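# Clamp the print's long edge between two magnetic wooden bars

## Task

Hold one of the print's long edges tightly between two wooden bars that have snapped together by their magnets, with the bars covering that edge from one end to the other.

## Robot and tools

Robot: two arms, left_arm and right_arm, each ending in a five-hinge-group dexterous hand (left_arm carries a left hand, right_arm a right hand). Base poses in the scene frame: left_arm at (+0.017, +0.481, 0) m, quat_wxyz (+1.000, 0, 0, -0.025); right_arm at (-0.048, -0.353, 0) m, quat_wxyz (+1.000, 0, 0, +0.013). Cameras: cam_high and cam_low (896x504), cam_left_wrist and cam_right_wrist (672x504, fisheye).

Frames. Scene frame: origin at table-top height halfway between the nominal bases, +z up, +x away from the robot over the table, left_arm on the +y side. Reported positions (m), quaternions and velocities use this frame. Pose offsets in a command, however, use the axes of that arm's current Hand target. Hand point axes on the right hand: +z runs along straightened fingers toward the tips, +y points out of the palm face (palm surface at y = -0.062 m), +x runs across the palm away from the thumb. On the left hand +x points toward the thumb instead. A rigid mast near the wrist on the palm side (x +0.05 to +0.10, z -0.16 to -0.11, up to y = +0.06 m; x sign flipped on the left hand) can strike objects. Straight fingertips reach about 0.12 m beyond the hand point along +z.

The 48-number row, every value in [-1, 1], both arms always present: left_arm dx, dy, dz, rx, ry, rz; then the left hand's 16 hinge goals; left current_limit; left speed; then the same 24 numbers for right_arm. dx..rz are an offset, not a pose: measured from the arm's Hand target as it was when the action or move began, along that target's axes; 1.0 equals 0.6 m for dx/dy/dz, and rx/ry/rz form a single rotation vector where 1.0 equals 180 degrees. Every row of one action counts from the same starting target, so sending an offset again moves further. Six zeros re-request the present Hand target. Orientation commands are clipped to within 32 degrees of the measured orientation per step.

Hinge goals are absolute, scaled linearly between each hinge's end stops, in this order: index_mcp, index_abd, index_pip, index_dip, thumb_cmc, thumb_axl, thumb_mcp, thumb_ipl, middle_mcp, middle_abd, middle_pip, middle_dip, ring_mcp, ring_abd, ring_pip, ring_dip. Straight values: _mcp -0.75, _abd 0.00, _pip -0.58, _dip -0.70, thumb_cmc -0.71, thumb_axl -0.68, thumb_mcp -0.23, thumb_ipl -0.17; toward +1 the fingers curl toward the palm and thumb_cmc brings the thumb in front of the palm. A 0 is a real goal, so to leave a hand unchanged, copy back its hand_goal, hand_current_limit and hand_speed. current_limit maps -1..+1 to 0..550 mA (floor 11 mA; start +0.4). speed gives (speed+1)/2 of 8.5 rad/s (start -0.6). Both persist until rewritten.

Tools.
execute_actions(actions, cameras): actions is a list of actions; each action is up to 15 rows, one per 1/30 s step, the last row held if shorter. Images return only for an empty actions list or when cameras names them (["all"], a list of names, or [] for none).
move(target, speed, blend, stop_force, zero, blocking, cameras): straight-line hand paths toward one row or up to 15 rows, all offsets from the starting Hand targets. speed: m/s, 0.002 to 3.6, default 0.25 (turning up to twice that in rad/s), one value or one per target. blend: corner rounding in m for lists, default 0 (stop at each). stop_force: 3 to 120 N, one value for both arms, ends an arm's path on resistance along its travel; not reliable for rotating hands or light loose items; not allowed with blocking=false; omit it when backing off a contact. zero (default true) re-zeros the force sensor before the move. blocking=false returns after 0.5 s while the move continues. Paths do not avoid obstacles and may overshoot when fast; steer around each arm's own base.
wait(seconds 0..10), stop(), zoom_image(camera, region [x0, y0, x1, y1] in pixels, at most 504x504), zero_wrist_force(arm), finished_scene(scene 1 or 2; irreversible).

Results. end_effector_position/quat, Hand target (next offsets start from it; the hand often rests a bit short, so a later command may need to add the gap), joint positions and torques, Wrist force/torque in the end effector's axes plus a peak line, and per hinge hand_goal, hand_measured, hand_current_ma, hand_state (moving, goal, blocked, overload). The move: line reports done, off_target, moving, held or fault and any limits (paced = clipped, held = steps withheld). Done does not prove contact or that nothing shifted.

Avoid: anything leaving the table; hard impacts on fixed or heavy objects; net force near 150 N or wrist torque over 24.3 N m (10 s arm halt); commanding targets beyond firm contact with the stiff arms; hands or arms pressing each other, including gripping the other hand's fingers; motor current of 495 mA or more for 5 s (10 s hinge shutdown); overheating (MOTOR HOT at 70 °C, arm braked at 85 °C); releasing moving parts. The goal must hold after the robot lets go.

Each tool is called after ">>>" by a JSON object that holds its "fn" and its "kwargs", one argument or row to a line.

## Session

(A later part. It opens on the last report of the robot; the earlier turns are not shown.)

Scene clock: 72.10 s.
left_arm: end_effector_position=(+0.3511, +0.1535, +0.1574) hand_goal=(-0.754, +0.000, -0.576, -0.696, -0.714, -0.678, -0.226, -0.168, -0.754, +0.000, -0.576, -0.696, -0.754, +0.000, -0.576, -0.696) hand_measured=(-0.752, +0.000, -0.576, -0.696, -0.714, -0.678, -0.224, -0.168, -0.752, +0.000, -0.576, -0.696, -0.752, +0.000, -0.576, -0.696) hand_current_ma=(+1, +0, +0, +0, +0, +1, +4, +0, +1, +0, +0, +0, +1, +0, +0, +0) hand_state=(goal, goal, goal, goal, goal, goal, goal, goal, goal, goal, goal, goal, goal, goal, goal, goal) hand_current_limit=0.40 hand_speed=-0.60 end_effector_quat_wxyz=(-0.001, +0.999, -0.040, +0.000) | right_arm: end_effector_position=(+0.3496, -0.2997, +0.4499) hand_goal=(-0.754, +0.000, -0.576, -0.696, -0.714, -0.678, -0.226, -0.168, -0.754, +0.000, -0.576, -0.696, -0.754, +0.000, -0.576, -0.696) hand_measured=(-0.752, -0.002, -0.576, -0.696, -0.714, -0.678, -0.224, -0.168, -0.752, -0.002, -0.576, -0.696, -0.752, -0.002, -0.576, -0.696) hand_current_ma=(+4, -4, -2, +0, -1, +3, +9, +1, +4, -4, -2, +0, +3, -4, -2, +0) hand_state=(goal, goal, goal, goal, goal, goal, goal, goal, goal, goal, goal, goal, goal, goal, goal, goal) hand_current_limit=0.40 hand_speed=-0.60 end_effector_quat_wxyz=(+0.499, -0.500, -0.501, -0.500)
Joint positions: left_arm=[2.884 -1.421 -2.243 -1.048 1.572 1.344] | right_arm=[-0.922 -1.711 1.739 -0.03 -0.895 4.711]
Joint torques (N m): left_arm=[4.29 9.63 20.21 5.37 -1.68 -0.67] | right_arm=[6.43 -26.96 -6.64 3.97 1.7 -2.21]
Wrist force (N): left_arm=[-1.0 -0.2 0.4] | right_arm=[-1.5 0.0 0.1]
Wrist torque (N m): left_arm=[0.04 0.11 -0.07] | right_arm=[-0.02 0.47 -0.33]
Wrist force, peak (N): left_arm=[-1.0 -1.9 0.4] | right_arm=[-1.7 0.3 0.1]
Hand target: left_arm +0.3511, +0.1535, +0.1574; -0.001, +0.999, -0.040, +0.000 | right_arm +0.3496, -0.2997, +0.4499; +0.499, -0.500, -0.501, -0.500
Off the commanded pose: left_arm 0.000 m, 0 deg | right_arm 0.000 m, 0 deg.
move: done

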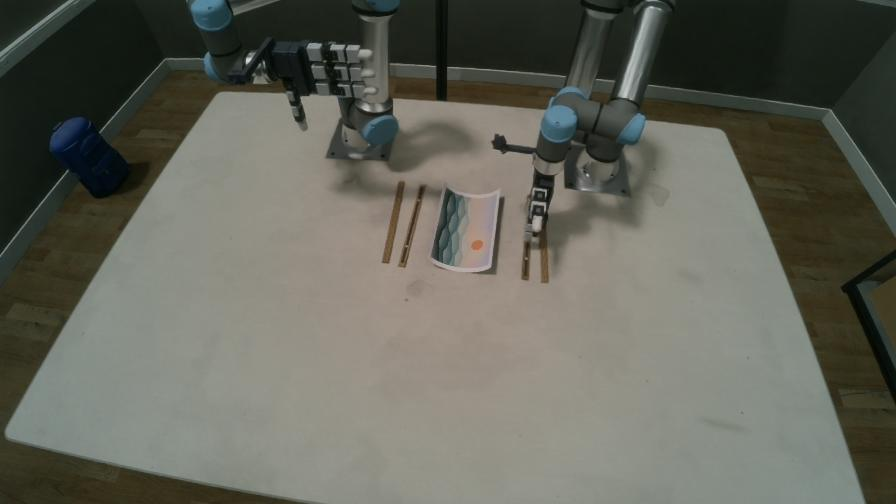

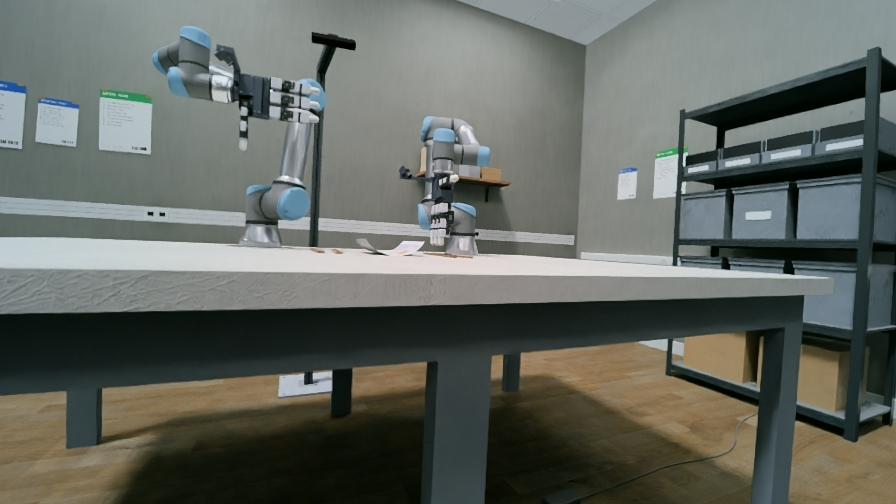

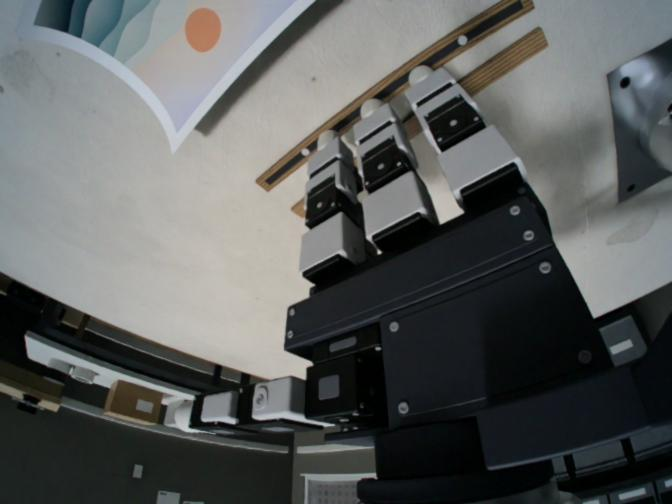

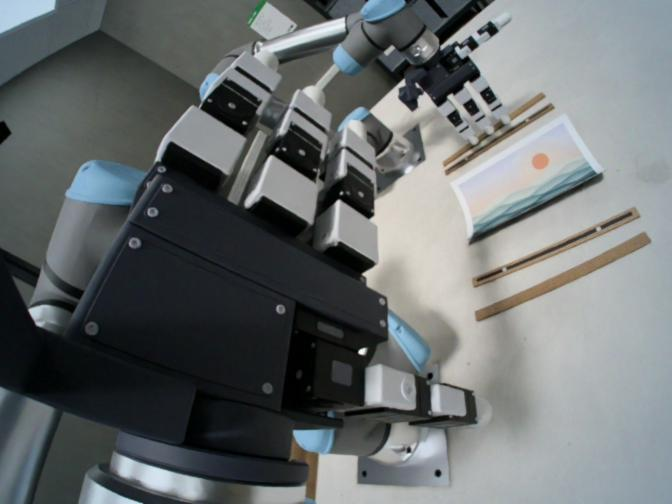

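>>> {"fn": "move", "kwargs": {
  "target": [
    [0,-0.0467,0.03,0,0,0,-0.754,0,-0.576,-0.696,-0.714,-0.678,-0.226,-0.168,-0.754,0,-0.576,-0.696,-0.754,0,-0.576,-0.696,0.4,-0.6,0,0,0,0,0,0,-0.754,0,-0.576,-0.696,-0.714,-0.678,-0.226,-0.168,-0.754,0,-0.576,-0.696,-0.754,0,-0.576,-0.696,0.4,-0.6]
  ],
  "speed": 0.1,
  "cameras": ["all"]
}}

>>> {"fn": "zoom_image", "kwargs": {
  "camera": "cam_right_wrist",
  "region": [440, 85, 560, 185]
}}

>>> {"fn": "zoom_image", "kwargs": {
  "camera": "cam_left_wrist",
  "region": [240, 0, 560, 200]
}}

>>> {"fn": "zoom_image", "kwargs": {
  "camera": "cam_high",
  "region": [490, 180, 570, 300]
}}

>>> {"fn": "zoom_image", "kwargs": {
  "camera": "cam_low",
  "region": [330, 170, 510, 270]
}}

Scene clock: 80.00 s.
left_arm: end_effector_position=(+0.3534, +0.1815, +0.1395) hand_goal=(-0.754, +0.000, -0.576, -0.696, -0.714, -0.678, -0.226, -0.168, -0.754, +0.000, -0.576, -0.696, -0.754, +0.000, -0.576, -0.696) hand_measured=(-0.752, +0.000, -0.576, -0.696, -0.714, -0.678, -0.224, -0.168, -0.752, +0.000, -0.576, -0.696, -0.752, +0.000, -0.576, -0.696) hand_current_ma=(+1, +0, +0, +0, +0, +1, +4, +0, +1, +0, +0, +0, +1, +0, +0, +0) hand_state=(goal, goal, goal, goal, goal, goal, goal, goal, goal, goal, goal, goal, goal, goal, goal, goal) hand_current_limit=0.40 hand_speed=-0.60 end_effector_quat_wxyz=(-0.001, +0.999, -0.040, +0.000) | right_arm: end_effector_position=(+0.3496, -0.2997, +0.4499) hand_goal=(-0.754, +0.000, -0.576, -0.696, -0.714, -0.678, -0.226, -0.168, -0.754, +0.000, -0.576, -0.696, -0.754, +0.000, -0.576, -0.696) hand_measured=(-0.752, -0.002, -0.576, -0.696, -0.714, -0.678, -0.224, -0.168, -0.752, -0.002, -0.576, -0.696, -0.752, -0.002, -0.576, -0.696) hand_current_ma=(+4, -4, -2, +0, -1, +3, +9, +1, +4, -4, -2, +0, +3, -4, -2, +0) hand_state=(goal, goal, goal, goal, goal, goal, goal, goal, goal, goal, goal, goal, goal, goal, goal, goal) hand_current_limit=0.40 hand_speed=-0.60 end_effector_quat_wxyz=(+0.499, -0.500, -0.501, -0.500)
Joint positions: left_arm=[2.959 -1.41 -2.305 -0.997 1.572 1.418] | right_arm=[-0.922 -1.711 1.739 -0.03 -0.895 4.711]
Joint torques (N m): left_arm=[-9.89 11.29 27.21 -0.08 -1.43 -1.83] | right_arm=[6.6 -25.55 -7.07 4 1.68 -2.25]
Wrist force (N): left_arm=[-0.8 -0.3 0.3] | right_arm=[-1.4 0.2 0.0]
Wrist torque (N m): left_arm=[0.05 0.05 -0.04] | right_arm=[0.01 0.45 -0.31]
Wrist force, peak (N): left_arm=[-0.8 -1.0 0.7] | right_arm=[-1.6 0.3 0.1]
Hand target: left_arm +0.3534, +0.1814, +0.1394; -0.001, +0.999, -0.040, +0.000 | right_arm +0.3496, -0.2997, +0.4499; +0.499, -0.500, -0.501, -0.500
Off the commanded pose: left_arm 0.000 m, 0 deg | right_arm 0.000 m, 0 deg.
move: done

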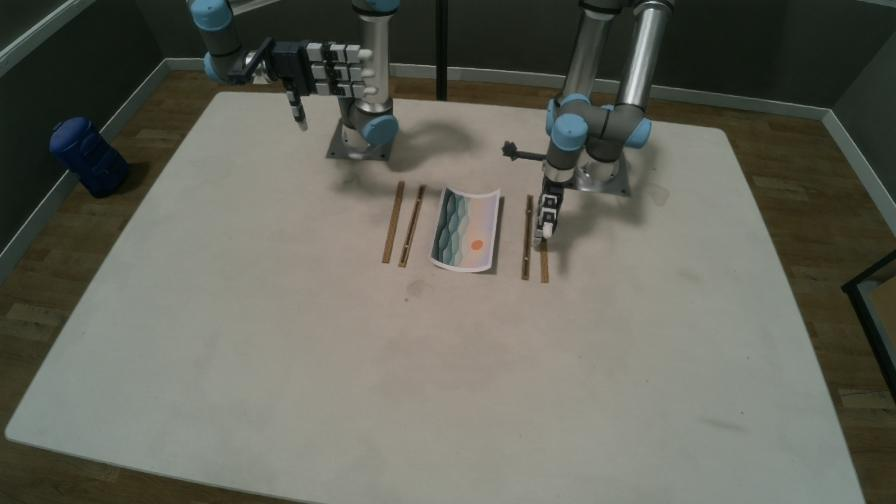

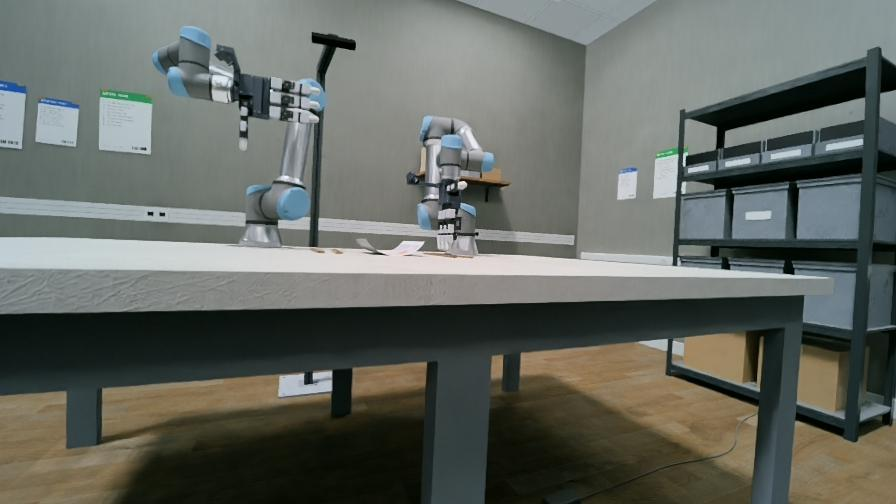

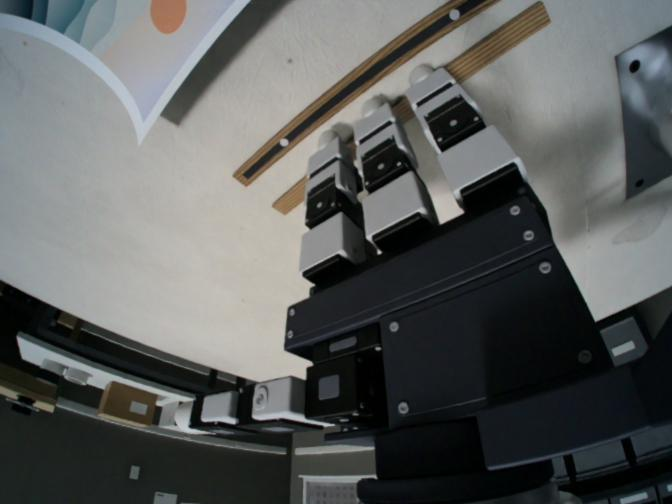

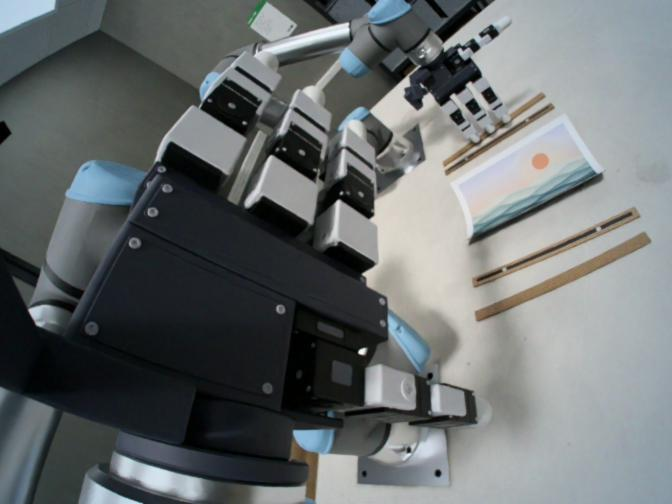

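Scaled by 4.200 from the camera's 672x504 image, which has a finer 960x720 frame.

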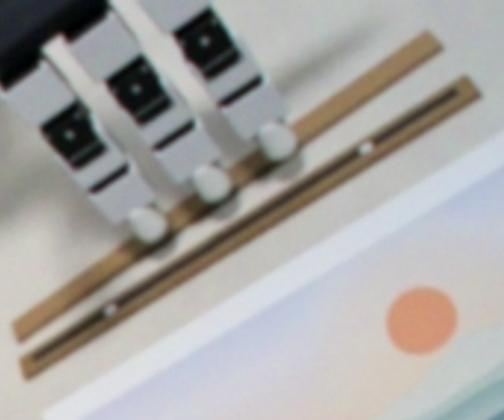

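Scaled by 1.575 from the camera's 672x504 image, which has a finer 960x720 frame.

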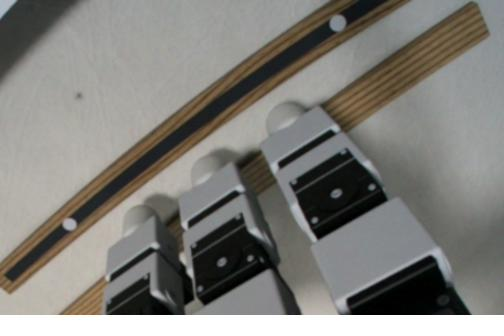

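Scaled by 4.200.

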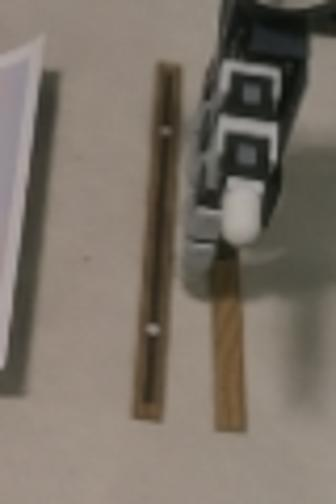

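Scaled by 2.800.

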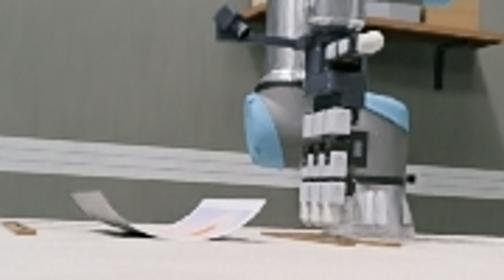

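>>> {"fn": "move", "kwargs": {
  "target": [
    [0,0.0283,0,0,0,0,-0.754,0,-0.576,-0.696,-0.714,-0.678,-0.226,-0.168,-0.754,0,-0.576,-0.696,-0.754,0,-0.576,-0.696,0.4,-0.6,0,0,0,0,0,0,-0.754,0,-0.576,-0.696,-0.714,-0.678,-0.226,-0.168,-0.754,0,-0.576,-0.696,-0.754,0,-0.576,-0.696,0.4,-0.6]
  ],
  "speed": 0.1,
  "cameras": ["cam_high","cam_right_wrist","cam_left_wrist"]
}}

>>> {"fn": "zoom_image", "kwargs": {
  "camera": "cam_right_wrist",
  "region": [440, 85, 560, 185]
}}

>>> {"fn": "zoom_image", "kwargs": {
  "camera": "cam_left_wrist",
  "region": [240, 0, 560, 200]
}}

>>> {"fn": "zoom_image", "kwargs": {
  "camera": "cam_high",
  "region": [490, 180, 570, 300]
}}

Scene clock: 85.60 s.
left_arm: end_effector_position=(+0.3520, +0.1644, +0.1394) hand_goal=(-0.754, +0.000, -0.576, -0.696, -0.714, -0.678, -0.226, -0.168, -0.754, +0.000, -0.576, -0.696, -0.754, +0.000, -0.576, -0.696) hand_measured=(-0.752, +0.000, -0.576, -0.696, -0.714, -0.678, -0.224, -0.168, -0.752, +0.000, -0.576, -0.696, -0.752, +0.000, -0.576, -0.696) hand_current_ma=(+1, +0, +0, +0, +0, +1, +4, +0, +1, +0, +0, +0, +1, +0, +0, +0) hand_state=(goal, goal, goal, goal, goal, goal, goal, goal, goal, goal, goal, goal, goal, goal, goal, goal) hand_current_limit=0.40 hand_speed=-0.60 end_effector_quat_wxyz=(-0.001, +0.999, -0.040, +0.000) end_effector_velocity=(-0.001, +0.001, +0.000) end_effector_angular_velocity=(+0.000, -0.001, -0.004) | right_arm: end_effector_position=(+0.3496, -0.2997, +0.4499) hand_goal=(-0.754, +0.000, -0.576, -0.696, -0.714, -0.678, -0.226, -0.168, -0.754, +0.000, -0.576, -0.696, -0.754, +0.000, -0.576, -0.696) hand_measured=(-0.752, -0.002, -0.576, -0.696, -0.714, -0.678, -0.224, -0.168, -0.752, -0.002, -0.576, -0.696, -0.752, -0.002, -0.576, -0.696) hand_current_ma=(+4, -4, -2, +0, -1, +3, +9, +1, +4, -4, -2, +0, +3, -4, -2, +0) hand_state=(goal, goal, goal, goal, goal, goal, goal, goal, goal, goal, goal, goal, goal, goal, goal, goal) hand_current_limit=0.40 hand_speed=-0.60 end_effector_quat_wxyz=(+0.499, -0.500, -0.501, -0.500)
Joint positions: left_arm=[2.913 -1.434 -2.286 -0.992 1.572 1.373] | right_arm=[-0.922 -1.711 1.739 -0.03 -0.895 4.711]
Joint velocities: left_arm=[0.001 0.002 -0.002 0 0.001 0.005] | right_arm=[within noise]
Joint torques (N m): left_arm=[13.98 26.76 11.09 3.86 1.09 1.88] | right_arm=[7.36 -25.1 -6.46 4.1 1.76 -2.07]
Wrist force (N): left_arm=[-0.8 -0.2 0.6] | right_arm=[-1.3 -0.1 -0.1]
Wrist torque (N m): left_arm=[0.04 0.07 -0.10] | right_arm=[-0.02 0.44 -0.31]
Wrist force, peak (N): left_arm=[-1.0 -0.6 0.4] | right_arm=[-1.6 -0.1 0.2]
Hand target: left_arm +0.3520, +0.1645, +0.1394; -0.001, +0.999, -0.040, +0.000 | right_arm +0.3496, -0.2997, +0.4499; +0.499, -0.500, -0.501, -0.500
Off the commanded pose: left_arm 0.000 m, 0 deg | right_arm 0.000 m, 0 deg.
move: done
Images, in order (width x height): cam_high 896x504, cam_left_wrist 672x504, cam_right_wrist 672x504.

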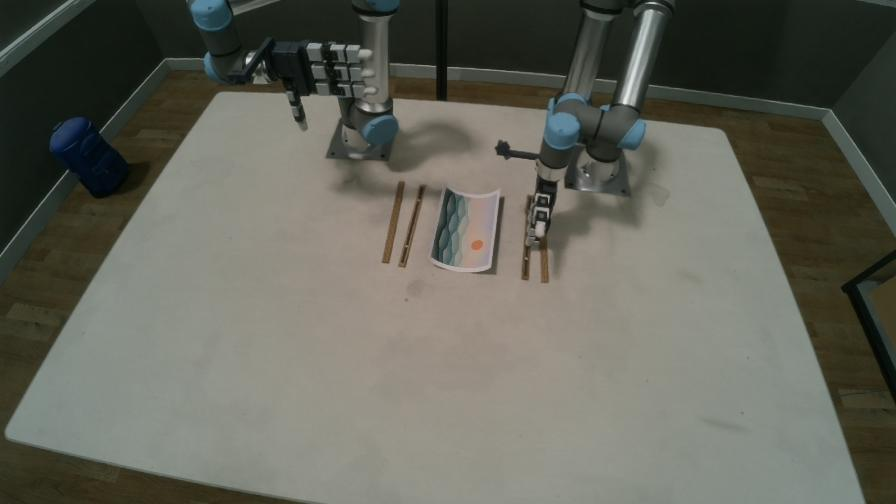

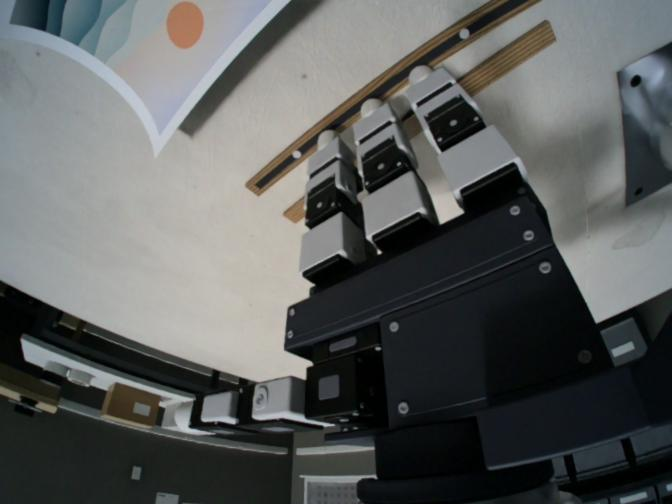

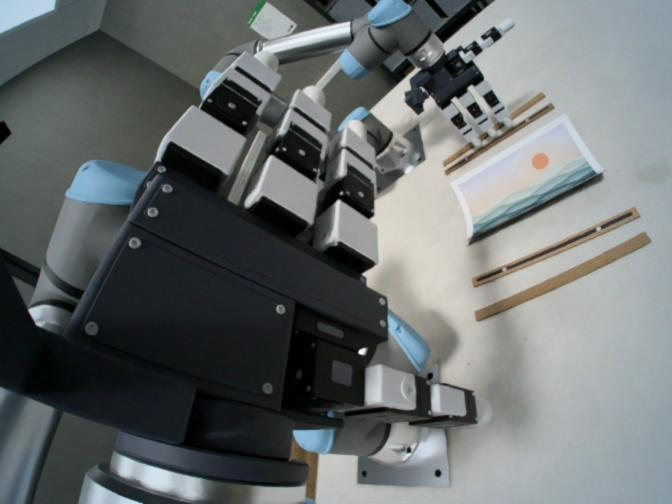

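Scaled by 4.200 from the camera's 672x504 image, which has a finer 960x720 frame.

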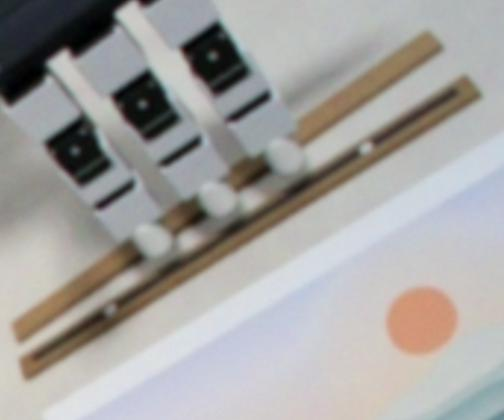

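Scaled by 1.575 from the camera's 672x504 image, which has a finer 960x720 frame.

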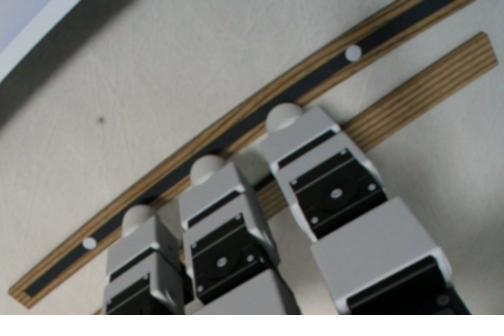

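Scaled by 4.200.

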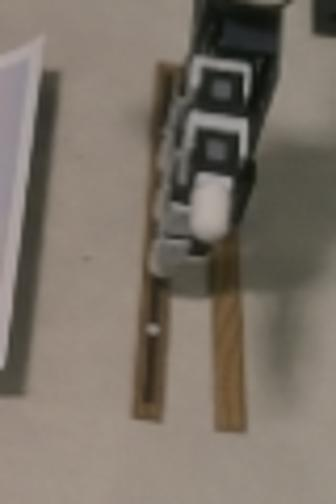

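>>> {"fn": "move", "kwargs": {
  "target": [
    [0,0,0.0417,0,0,0,-0.754,0,-0.576,-0.696,-0.714,-0.678,-0.226,-0.168,-0.754,0,-0.576,-0.696,-0.754,0,-0.576,-0.696,0.4,-0.6,0,0,0,0,0,0,-0.754,0,-0.576,-0.696,-0.714,-0.678,-0.226,-0.168,-0.754,0,-0.576,-0.696,-0.754,0,-0.576,-0.696,0.4,-0.6]
  ],
  "speed": 0.015,
  "stop_force": 4,
  "cameras": ["cam_high","cam_right_wrist","cam_left_wrist"]
}}

>>> {"fn": "zoom_image", "kwargs": {
  "camera": "cam_right_wrist",
  "region": [440, 85, 560, 185]
}}

>>> {"fn": "zoom_image", "kwargs": {
  "camera": "cam_left_wrist",
  "region": [240, 0, 560, 200]
}}

>>> {"fn": "zoom_image", "kwargs": {
  "camera": "cam_high",
  "region": [490, 180, 570, 300]
}}

Scene clock: 89.83 s.
left_arm: end_effector_position=(+0.3520, +0.1645, +0.1278) hand_goal=(-0.754, +0.000, -0.576, -0.696, -0.714, -0.678, -0.226, -0.168, -0.754, +0.000, -0.576, -0.696, -0.754, +0.000, -0.576, -0.696) hand_measured=(-0.752, +0.000, -0.576, -0.696, -0.714, -0.678, -0.224, -0.168, -0.754, +0.000, -0.576, -0.696, -0.754, +0.000, -0.576, -0.696) hand_current_ma=(+1, +0, +0, +0, +0, +1, +4, +0, +1, +0, +0, +0, +1, +0, +0, +0) hand_state=(goal, goal, goal, goal, goal, goal, goal, goal, goal, goal, goal, goal, goal, goal, goal, goal) hand_current_limit=0.40 hand_speed=-0.60 end_effector_quat_wxyz=(-0.001, +0.999, -0.040, +0.000) | right_arm: end_effector_position=(+0.3496, -0.2997, +0.4499) hand_goal=(-0.754, +0.000, -0.576, -0.696, -0.714, -0.678, -0.226, -0.168, -0.754, +0.000, -0.576, -0.696, -0.754, +0.000, -0.576, -0.696) hand_measured=(-0.752, -0.002, -0.576, -0.696, -0.714, -0.678, -0.224, -0.168, -0.752, -0.002, -0.576, -0.696, -0.752, -0.002, -0.576, -0.696) hand_current_ma=(+4, -4, -2, +0, -1, +3, +9, +1, +4, -4, -2, +0, +3, -4, -2, +0) hand_state=(goal, goal, goal, goal, goal, goal, goal, goal, goal, goal, goal, goal, goal, goal, goal, goal) hand_current_limit=0.40 hand_speed=-0.60 end_effector_quat_wxyz=(+0.499, -0.500, -0.501, -0.500)
Joint positions: left_arm=[2.913 -1.454 -2.305 -0.953 1.572 1.373] | right_arm=[-0.922 -1.711 1.739 -0.03 -0.895 4.711]
Joint torques (N m): left_arm=[9.63 24.35 24.83 4.49 1.24 -0.57] | right_arm=[6.86 -25.86 -6.88 4.03 1.73 -2.2]
Wrist force (N): left_arm=[-0.6 -0.4 -4.9] | right_arm=[-1.5 0.1 -0.3]
Wrist torque (N m): left_arm=[0.41 0.02 -0.10] | right_arm=[0.02 0.46 -0.31]
Wrist force, peak (N): left_arm=[-1.3 -0.9 -23.5] | right_arm=[-1.6 0.1 -0.1]
Hand target: left_arm +0.3520, +0.1645, +0.1278; -0.001, +0.999, -0.040, +0.000 (not the last commanded pose) | right_arm +0.3496, -0.2997, +0.4499; +0.499, -0.500, -0.501, -0.500
Off the commanded pose: left_arm 0.013 m, 0 deg | right_arm 0.000 m, 0 deg.
move: contact (left_arm)
Images, in order (width x height): cam_high 896x504, cam_left_wrist 672x504, cam_right_wrist 672x504.

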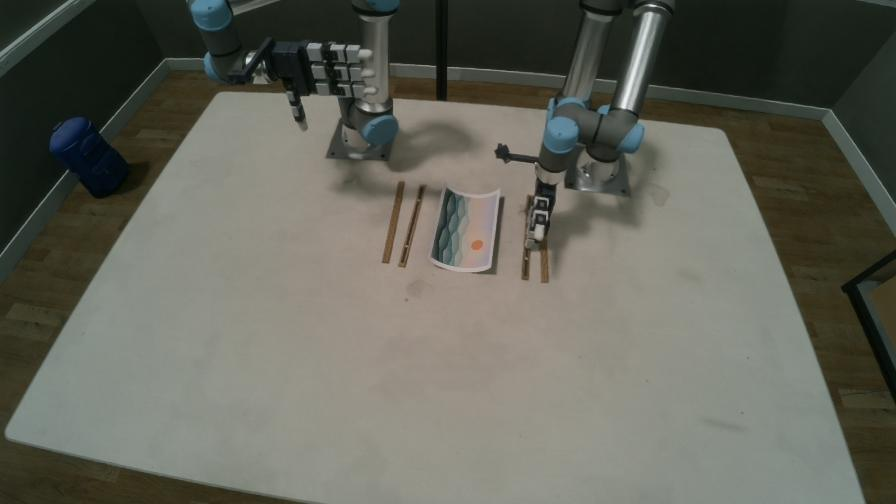

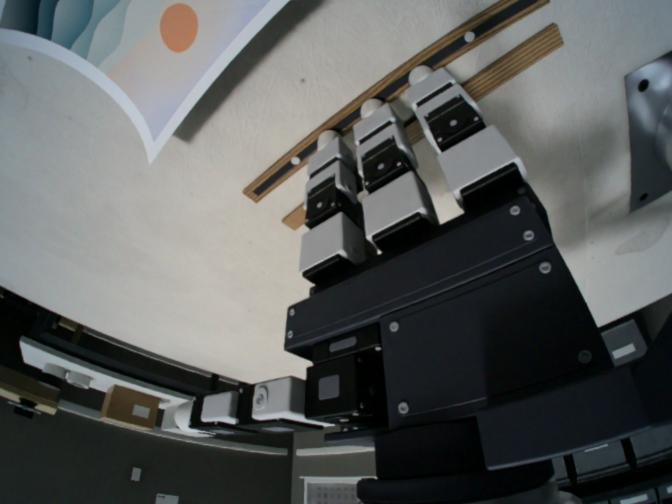

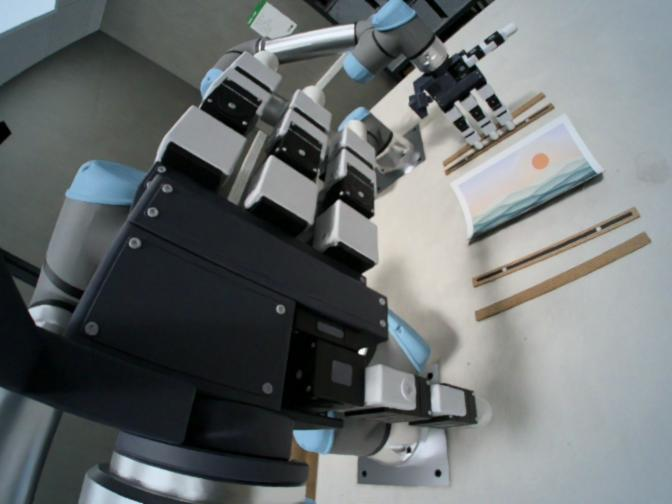

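Scaled by 4.200 from the camera's 672x504 image, which has a finer 960x720 frame.

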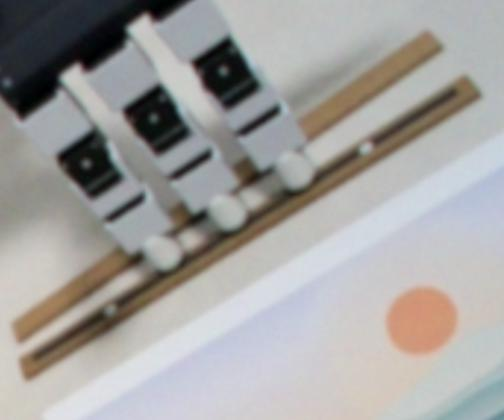

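Scaled by 1.575 from the camera's 672x504 image, which has a finer 960x720 frame.

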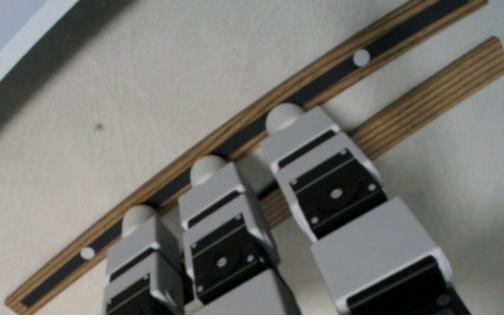

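Scaled by 4.200.

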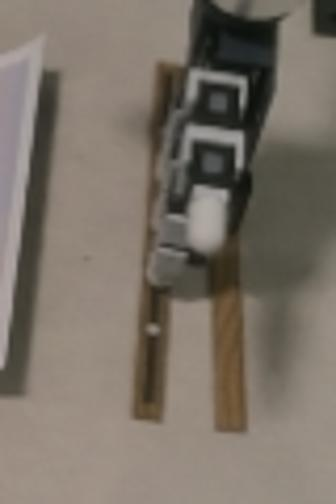

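>>> {"fn": "move", "kwargs": {
  "target": [
    [0,0.0333,0.0005,0,0,0,-0.754,0,-0.576,-0.696,-0.714,-0.678,-0.226,-0.168,-0.754,0,-0.576,-0.696,-0.754,0,-0.576,-0.696,0.4,-0.6,0,0,0,0,0,0,-0.754,0,-0.576,-0.696,-0.714,-0.678,-0.226,-0.168,-0.754,0,-0.576,-0.696,-0.754,0,-0.576,-0.696,0.4,-0.6]
  ],
  "speed": 0.04,
  "cameras": ["cam_high","cam_right_wrist","cam_left_wrist"]
}}

>>> {"fn": "zoom_image", "kwargs": {
  "camera": "cam_right_wrist",
  "region": [440, 85, 560, 185]
}}

>>> {"fn": "zoom_image", "kwargs": {
  "camera": "cam_high",
  "region": [490, 180, 570, 300]
}}

Scene clock: 91.63 s.
left_arm: end_effector_position=(+0.3504, +0.1445, +0.1275) hand_goal=(-0.754, +0.000, -0.576, -0.696, -0.714, -0.678, -0.226, -0.168, -0.754, +0.000, -0.576, -0.696, -0.754, +0.000, -0.576, -0.696) hand_measured=(-0.786, +0.000, -0.594, -0.706, -0.714, -0.678, -0.224, -0.168, -0.784, +0.000, -0.598, -0.708, -0.786, +0.000, -0.594, -0.708) hand_current_ma=(-79, +0, -33, -14, +0, +1, +4, +0, -72, +0, -43, -18, -79, +0, -35, -19) hand_state=(blocked, goal, goal, goal, goal, goal, goal, goal, blocked, goal, blocked, goal, blocked, goal, goal, goal) hand_current_limit=0.40 hand_speed=-0.60 end_effector_quat_wxyz=(-0.001, +0.999, -0.040, +0.000) | right_arm: end_effector_position=(+0.3496, -0.2997, +0.4499) hand_goal=(-0.754, +0.000, -0.576, -0.696, -0.714, -0.678, -0.226, -0.168, -0.754, +0.000, -0.576, -0.696, -0.754, +0.000, -0.576, -0.696) hand_measured=(-0.752, -0.002, -0.576, -0.696, -0.714, -0.678, -0.224, -0.168, -0.752, -0.002, -0.576, -0.696, -0.752, -0.002, -0.576, -0.696) hand_current_ma=(+4, -4, -2, +0, -1, +3, +9, +1, +4, -4, -2, +0, +3, -4, -2, +0) hand_state=(goal, goal, goal, goal, goal, goal, goal, goal, goal, goal, goal, goal, goal, goal, goal, goal) hand_current_limit=0.40 hand_speed=-0.60 end_effector_quat_wxyz=(+0.499, -0.500, -0.501, -0.500)
Joint positions: left_arm=[2.861 -1.484 -2.28 -0.948 1.572 1.321] | right_arm=[-0.922 -1.711 1.739 -0.03 -0.895 4.711]
Joint torques (N m): left_arm=[12.96 21.83 7.05 2.92 -0.94 1.91] | right_arm=[5.94 -26.37 -6.78 3.93 1.53 -2.17]
Wrist force (N): left_arm=[-1.4 -3.2 -11.9] | right_arm=[-1.2 0.1 0.0]
Wrist torque (N m): left_arm=[1.34 -0.15 -0.11] | right_arm=[-0.01 0.43 -0.30]
Wrist force, peak (N): left_arm=[-1.4 -3.2 -11.9] | right_arm=[-1.5 0.4 0.0]
Hand target: left_arm +0.3504, +0.1446, +0.1275; -0.001, +0.999, -0.040, +0.000 | right_arm +0.3496, -0.2997, +0.4499; +0.499, -0.500, -0.501, -0.500
Off the commanded pose: left_arm 0.000 m, 0 deg | right_arm 0.000 m, 0 deg.
move: done
Images, in order (width x height): cam_high 896x504, cam_left_wrist 672x504, cam_right_wrist 672x504.

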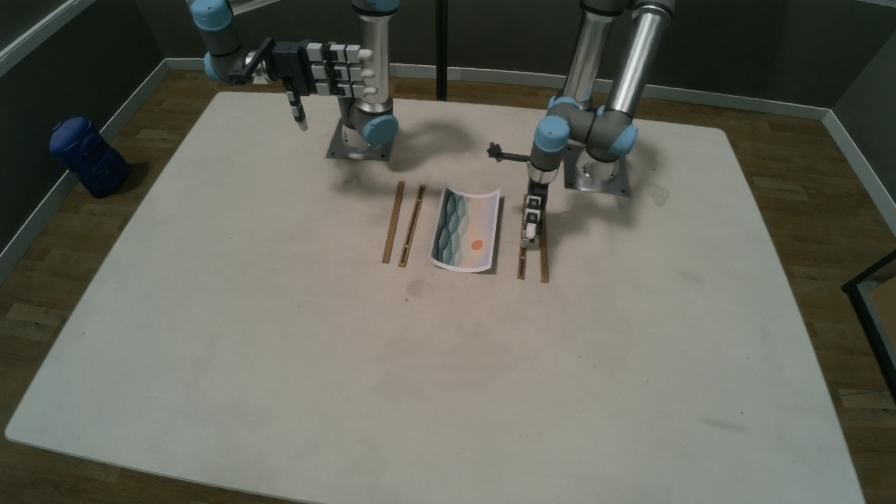

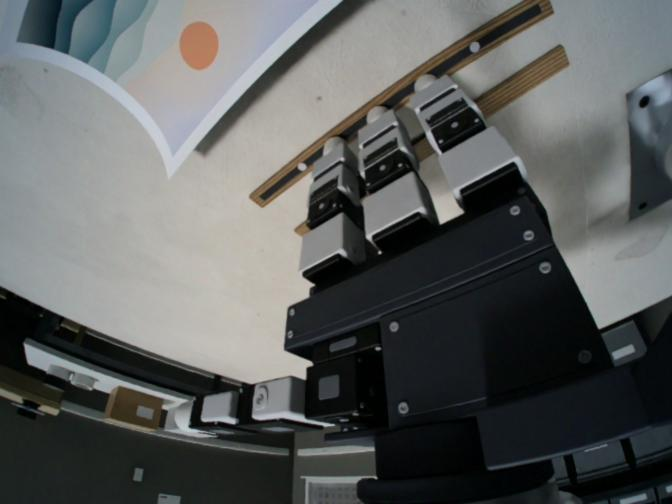

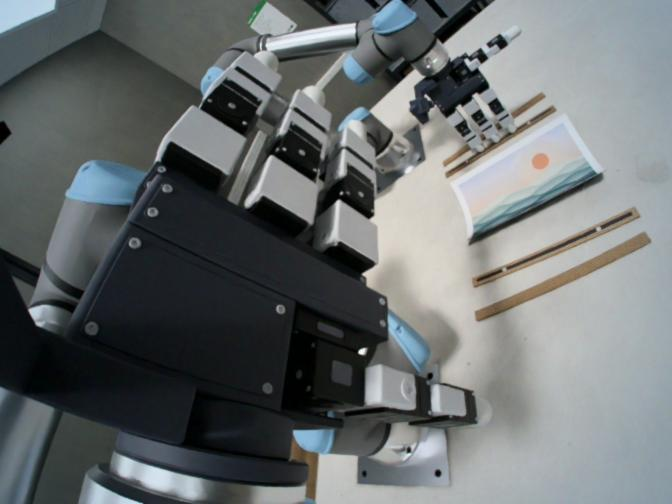

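Scaled by 4.200 from the camera's 672x504 image, which has a finer 960x720 frame.

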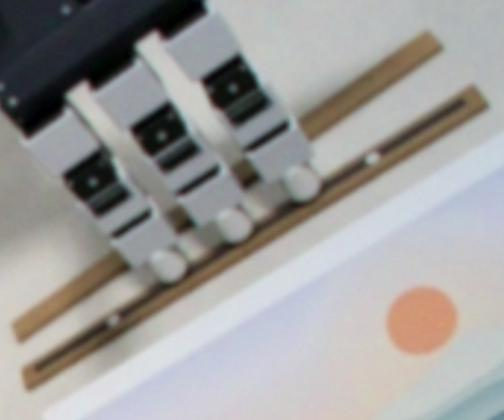

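Scaled by 4.200.

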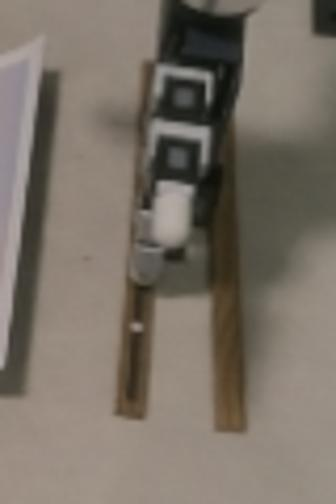

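>>> {"fn": "move", "kwargs": {
  "target": [
    [0,0.0300,-0.0005,0,0,0,-0.754,0,-0.576,-0.696,-0.714,-0.678,-0.226,-0.168,-0.754,0,-0.576,-0.696,-0.754,0,-0.576,-0.696,0.4,-0.6,0,0,0,0,0,0,-0.754,0,-0.576,-0.696,-0.714,-0.678,-0.226,-0.168,-0.754,0,-0.576,-0.696,-0.754,0,-0.576,-0.696,0.4,-0.6]
  ],
  "speed": 0.04,
  "cameras": ["cam_high","cam_right_wrist","cam_left_wrist"]
}}

>>> {"fn": "zoom_image", "kwargs": {
  "camera": "cam_right_wrist",
  "region": [440, 85, 560, 185]
}}

>>> {"fn": "zoom_image", "kwargs": {
  "camera": "cam_high",
  "region": [480, 180, 560, 300]
}}

Scene clock: 93.33 s.
left_arm: end_effector_position=(+0.3490, +0.1266, +0.1278) hand_goal=(-0.754, +0.000, -0.576, -0.696, -0.714, -0.678, -0.226, -0.168, -0.754, +0.000, -0.576, -0.696, -0.754, +0.000, -0.576, -0.696) hand_measured=(-0.780, +0.000, -0.594, -0.706, -0.714, -0.678, -0.224, -0.168, -0.778, +0.000, -0.596, -0.708, -0.780, +0.000, -0.594, -0.708) hand_current_ma=(-59, +0, -31, -15, +0, +1, +4, +0, -54, +0, -39, -18, -60, +0, -32, -19) hand_state=(blocked, goal, goal, goal, goal, goal, goal, goal, blocked, goal, blocked, goal, blocked, goal, goal, goal) hand_current_limit=0.40 hand_speed=-0.60 end_effector_quat_wxyz=(-0.001, +0.999, -0.040, +0.000) end_effector_velocity=(+0.000, +0.002, +0.000) end_effector_angular_velocity=(-0.001, -0.001, +0.001) | right_arm: end_effector_position=(+0.3496, -0.2997, +0.4499) hand_goal=(-0.754, +0.000, -0.576, -0.696, -0.714, -0.678, -0.226, -0.168, -0.754, +0.000, -0.576, -0.696, -0.754, +0.000, -0.576, -0.696) hand_measured=(-0.752, -0.002, -0.576, -0.696, -0.714, -0.678, -0.224, -0.168, -0.752, -0.002, -0.576, -0.696, -0.752, -0.002, -0.576, -0.696) hand_current_ma=(+4, -4, -2, +0, -1, +3, +9, +1, +4, -4, -2, +0, +3, -4, -2, +0) hand_state=(goal, goal, goal, goal, goal, goal, goal, goal, goal, goal, goal, goal, goal, goal, goal, goal) hand_current_limit=0.40 hand_speed=-0.60 end_effector_quat_wxyz=(+0.499, -0.500, -0.501, -0.500)
Joint positions: left_arm=[2.816 -1.511 -2.255 -0.946 1.572 1.276] | right_arm=[-0.922 -1.711 1.739 -0.03 -0.895 4.711]
Joint velocities: left_arm=[0.005 0.003 -0.002 0 -0.001 0.004] | right_arm=[within noise]
Joint torques (N m): left_arm=[13.04 26.11 10.17 4.39 -1.63 1.76] | right_arm=[6.52 -25.02 -6.6 3.93 1.58 -1.97]
Wrist force (N): left_arm=[-1.3 -1.7 -4.8] | right_arm=[-1.4 0.2 0.2]
Wrist torque (N m): left_arm=[0.63 0.00 -0.12] | right_arm=[-0.02 0.44 -0.31]
Wrist force, peak (N): left_arm=[-1.1 -3.2 -12.0] | right_arm=[-1.6 0.2 -0.1]
Hand target: left_arm +0.3490, +0.1267, +0.1278; -0.001, +0.999, -0.040, +0.000 | right_arm +0.3496, -0.2997, +0.4499; +0.499, -0.500, -0.501, -0.500
Off the commanded pose: left_arm 0.000 m, 0 deg | right_arm 0.000 m, 0 deg.
move: done
Images, in order (width x height): cam_high 896x504, cam_left_wrist 672x504, cam_right_wrist 672x504.

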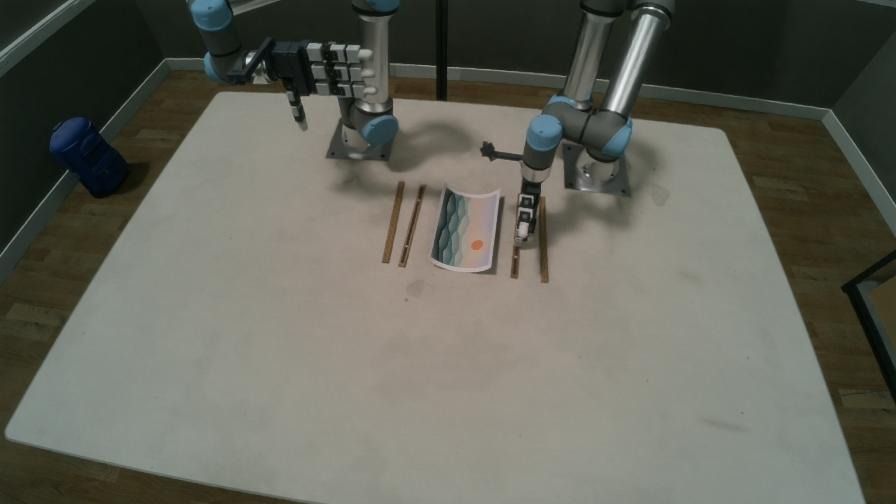

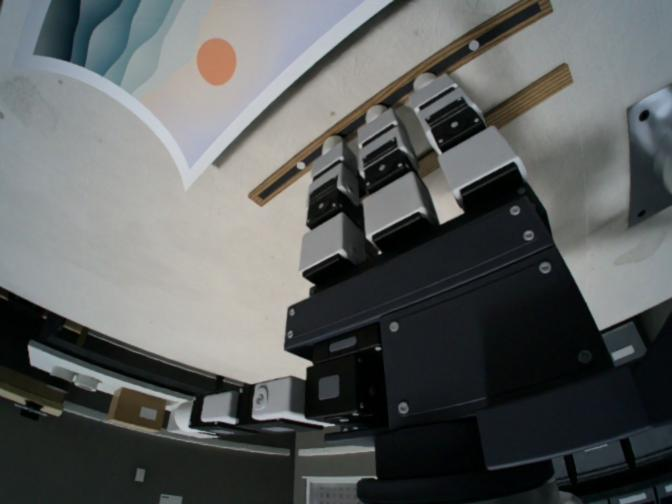

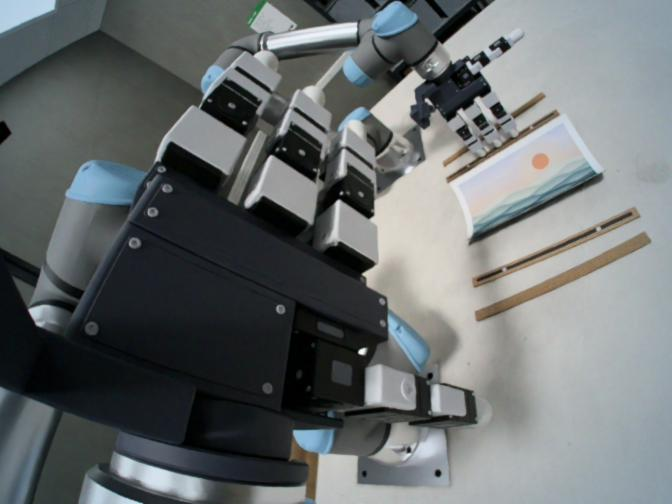

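Scaled by 4.200 from the camera's 672x504 image, which has a finer 960x720 frame.

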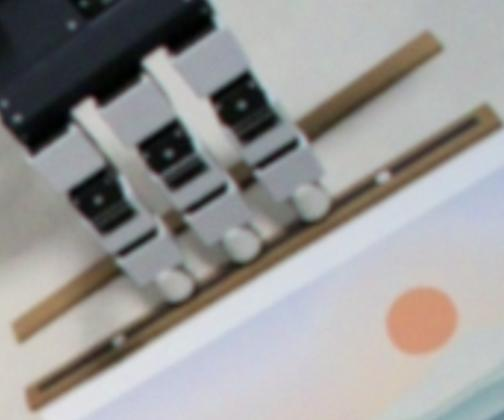

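Scaled by 4.200.

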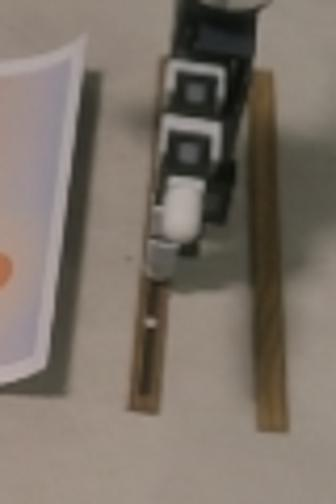

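>>> {"fn": "move", "kwargs": {
  "target": [
    [0,0,-0.04,0,0,0,-0.754,0,-0.576,-0.696,-0.714,-0.678,-0.226,-0.168,-0.754,0,-0.576,-0.696,-0.754,0,-0.576,-0.696,0.4,-0.6,0,0,0,0,0,0,-0.754,0,-0.576,-0.696,-0.714,-0.678,-0.226,-0.168,-0.754,0,-0.576,-0.696,-0.754,0,-0.576,-0.696,0.4,-0.6],
    [0,-0.05,-0.04,0,0,0,-0.754,0,-0.576,-0.696,-0.714,-0.678,-0.226,-0.168,-0.754,0,-0.576,-0.696,-0.754,0,-0.576,-0.696,0.4,-0.6,0,0,0,0,0,0,-0.754,0,-0.576,-0.696,-0.714,-0.678,-0.226,-0.168,-0.754,0,-0.576,-0.696,-0.754,0,-0.576,-0.696,0.4,-0.6],
    [0,-0.05,-0.003,0,0,0,-0.754,0,-0.576,-0.696,-0.714,-0.678,-0.226,-0.168,-0.754,0,-0.576,-0.696,-0.754,0,-0.576,-0.696,0.4,-0.6,0,0,0,0,0,0,-0.754,0,-0.576,-0.696,-0.714,-0.678,-0.226,-0.168,-0.754,0,-0.576,-0.696,-0.754,0,-0.576,-0.696,0.4,-0.6]
  ],
  "speed": 0.08,
  "blend": [0.004,0.004,0],
  "cameras": ["cam_high","cam_right_wrist","cam_left_wrist"]
}}

>>> {"fn": "zoom_image", "kwargs": {
  "camera": "cam_right_wrist",
  "region": [440, 85, 560, 185]
}}

>>> {"fn": "zoom_image", "kwargs": {
  "camera": "cam_high",
  "region": [480, 180, 560, 300]
}}

>>> {"fn": "zoom_image", "kwargs": {
  "camera": "cam_left_wrist",
  "region": [240, 0, 560, 200]
}}

Scene clock: 96.90 s.
left_arm: end_effector_position=(+0.3514, +0.1566, +0.1296) hand_goal=(-0.754, +0.000, -0.576, -0.696, -0.714, -0.678, -0.226, -0.168, -0.754, +0.000, -0.576, -0.696, -0.754, +0.000, -0.576, -0.696) hand_measured=(-0.754, +0.000, -0.578, -0.698, -0.714, -0.678, -0.224, -0.168, -0.754, +0.000, -0.578, -0.698, -0.754, +0.000, -0.578, -0.700) hand_current_ma=(-1, +0, -2, -3, +0, +1, +4, +0, +0, +0, -2, -3, -1, +0, -2, -3) hand_state=(goal, goal, goal, goal, goal, goal, goal, goal, goal, goal, goal, goal, goal, goal, goal, goal) hand_current_limit=0.40 hand_speed=-0.60 end_effector_quat_wxyz=(-0.001, +0.999, -0.040, +0.000) | right_arm: end_effector_position=(+0.3496, -0.2997, +0.4499) hand_goal=(-0.754, +0.000, -0.576, -0.696, -0.714, -0.678, -0.226, -0.168, -0.754, +0.000, -0.576, -0.696, -0.754, +0.000, -0.576, -0.696) hand_measured=(-0.752, -0.002, -0.576, -0.696, -0.714, -0.678, -0.224, -0.168, -0.752, -0.002, -0.576, -0.696, -0.752, -0.002, -0.576, -0.696) hand_current_ma=(+4, -4, -2, +0, -1, +3, +9, +1, +4, -4, -2, +0, +3, -4, -2, +0) hand_state=(goal, goal, goal, goal, goal, goal, goal, goal, goal, goal, goal, goal, goal, goal, goal, goal) hand_current_limit=0.40 hand_speed=-0.60 end_effector_quat_wxyz=(+0.499, -0.500, -0.501, -0.500)
Joint positions: left_arm=[2.892 -1.463 -2.292 -0.958 1.572 1.352] | right_arm=[-0.922 -1.711 1.739 -0.03 -0.895 4.711]
Joint torques (N m): left_arm=[-11 24.75 24.06 2.01 -1.76 -1.88] | right_arm=[7.47 -25.65 -7.36 3.74 1.65 -2.22]
Wrist force (N): left_arm=[-0.8 -0.3 0.2] | right_arm=[-1.3 0.3 0.1]
Wrist torque (N m): left_arm=[0.04 0.07 -0.03] | right_arm=[0.00 0.44 -0.31]
Wrist force, peak (N): left_arm=[-1.4 -1.7 -5.2] | right_arm=[-1.6 0.2 -0.1]
Hand target: left_arm +0.3514, +0.1566, +0.1296; -0.001, +0.999, -0.040, +0.000 | right_arm +0.3496, -0.2997, +0.4499; +0.499, -0.500, -0.501, -0.500
Off the commanded pose: left_arm 0.000 m, 0 deg | right_arm 0.000 m, 0 deg.
move: done
Images, in order (width x height): cam_high 896x504, cam_left_wrist 672x504, cam_right_wrist 672x504.

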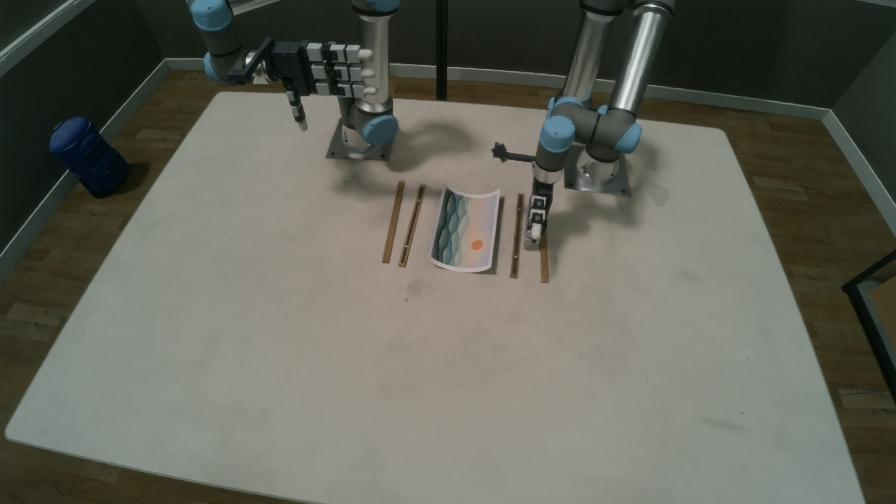

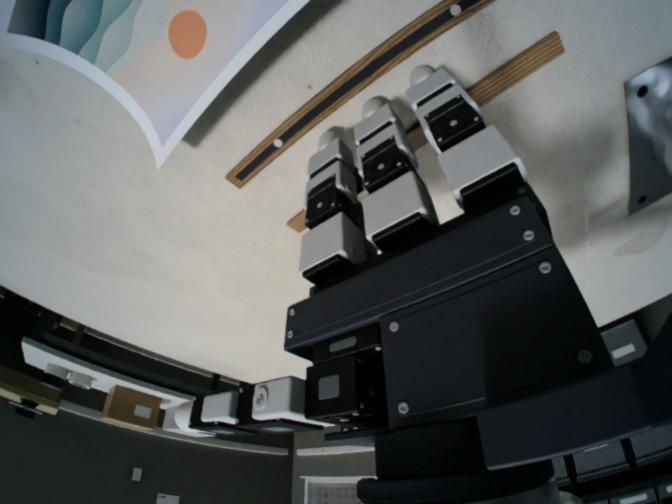

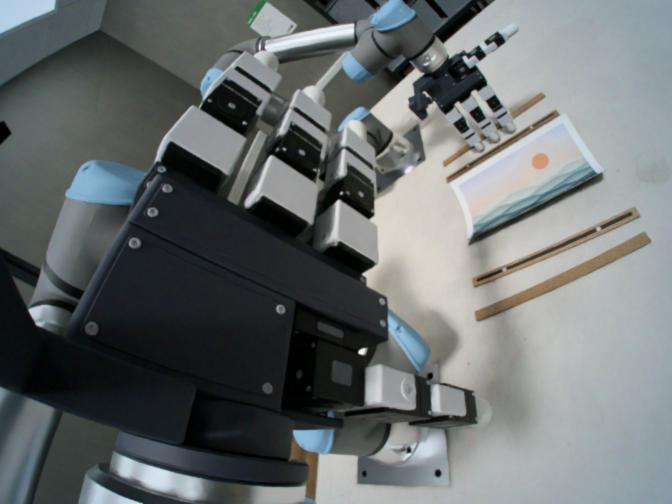

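Scaled by 4.200 from the camera's 672x504 image, which has a finer 960x720 frame.

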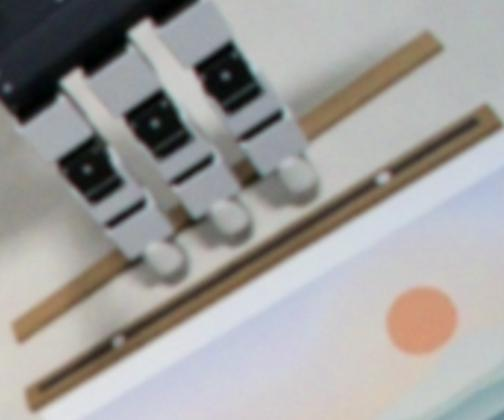

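Scaled by 4.200.

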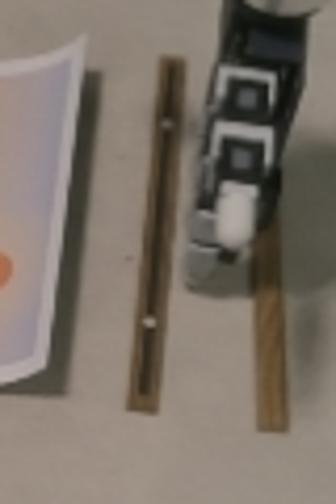

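Scaled by 1.575 from the camera's 672x504 image, which has a finer 960x720 frame.

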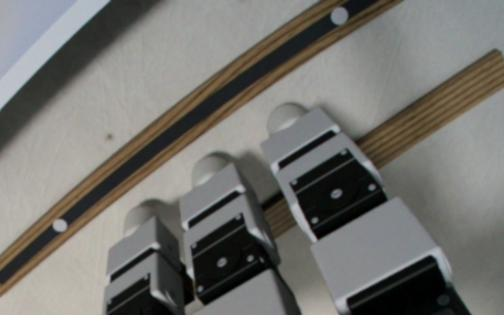

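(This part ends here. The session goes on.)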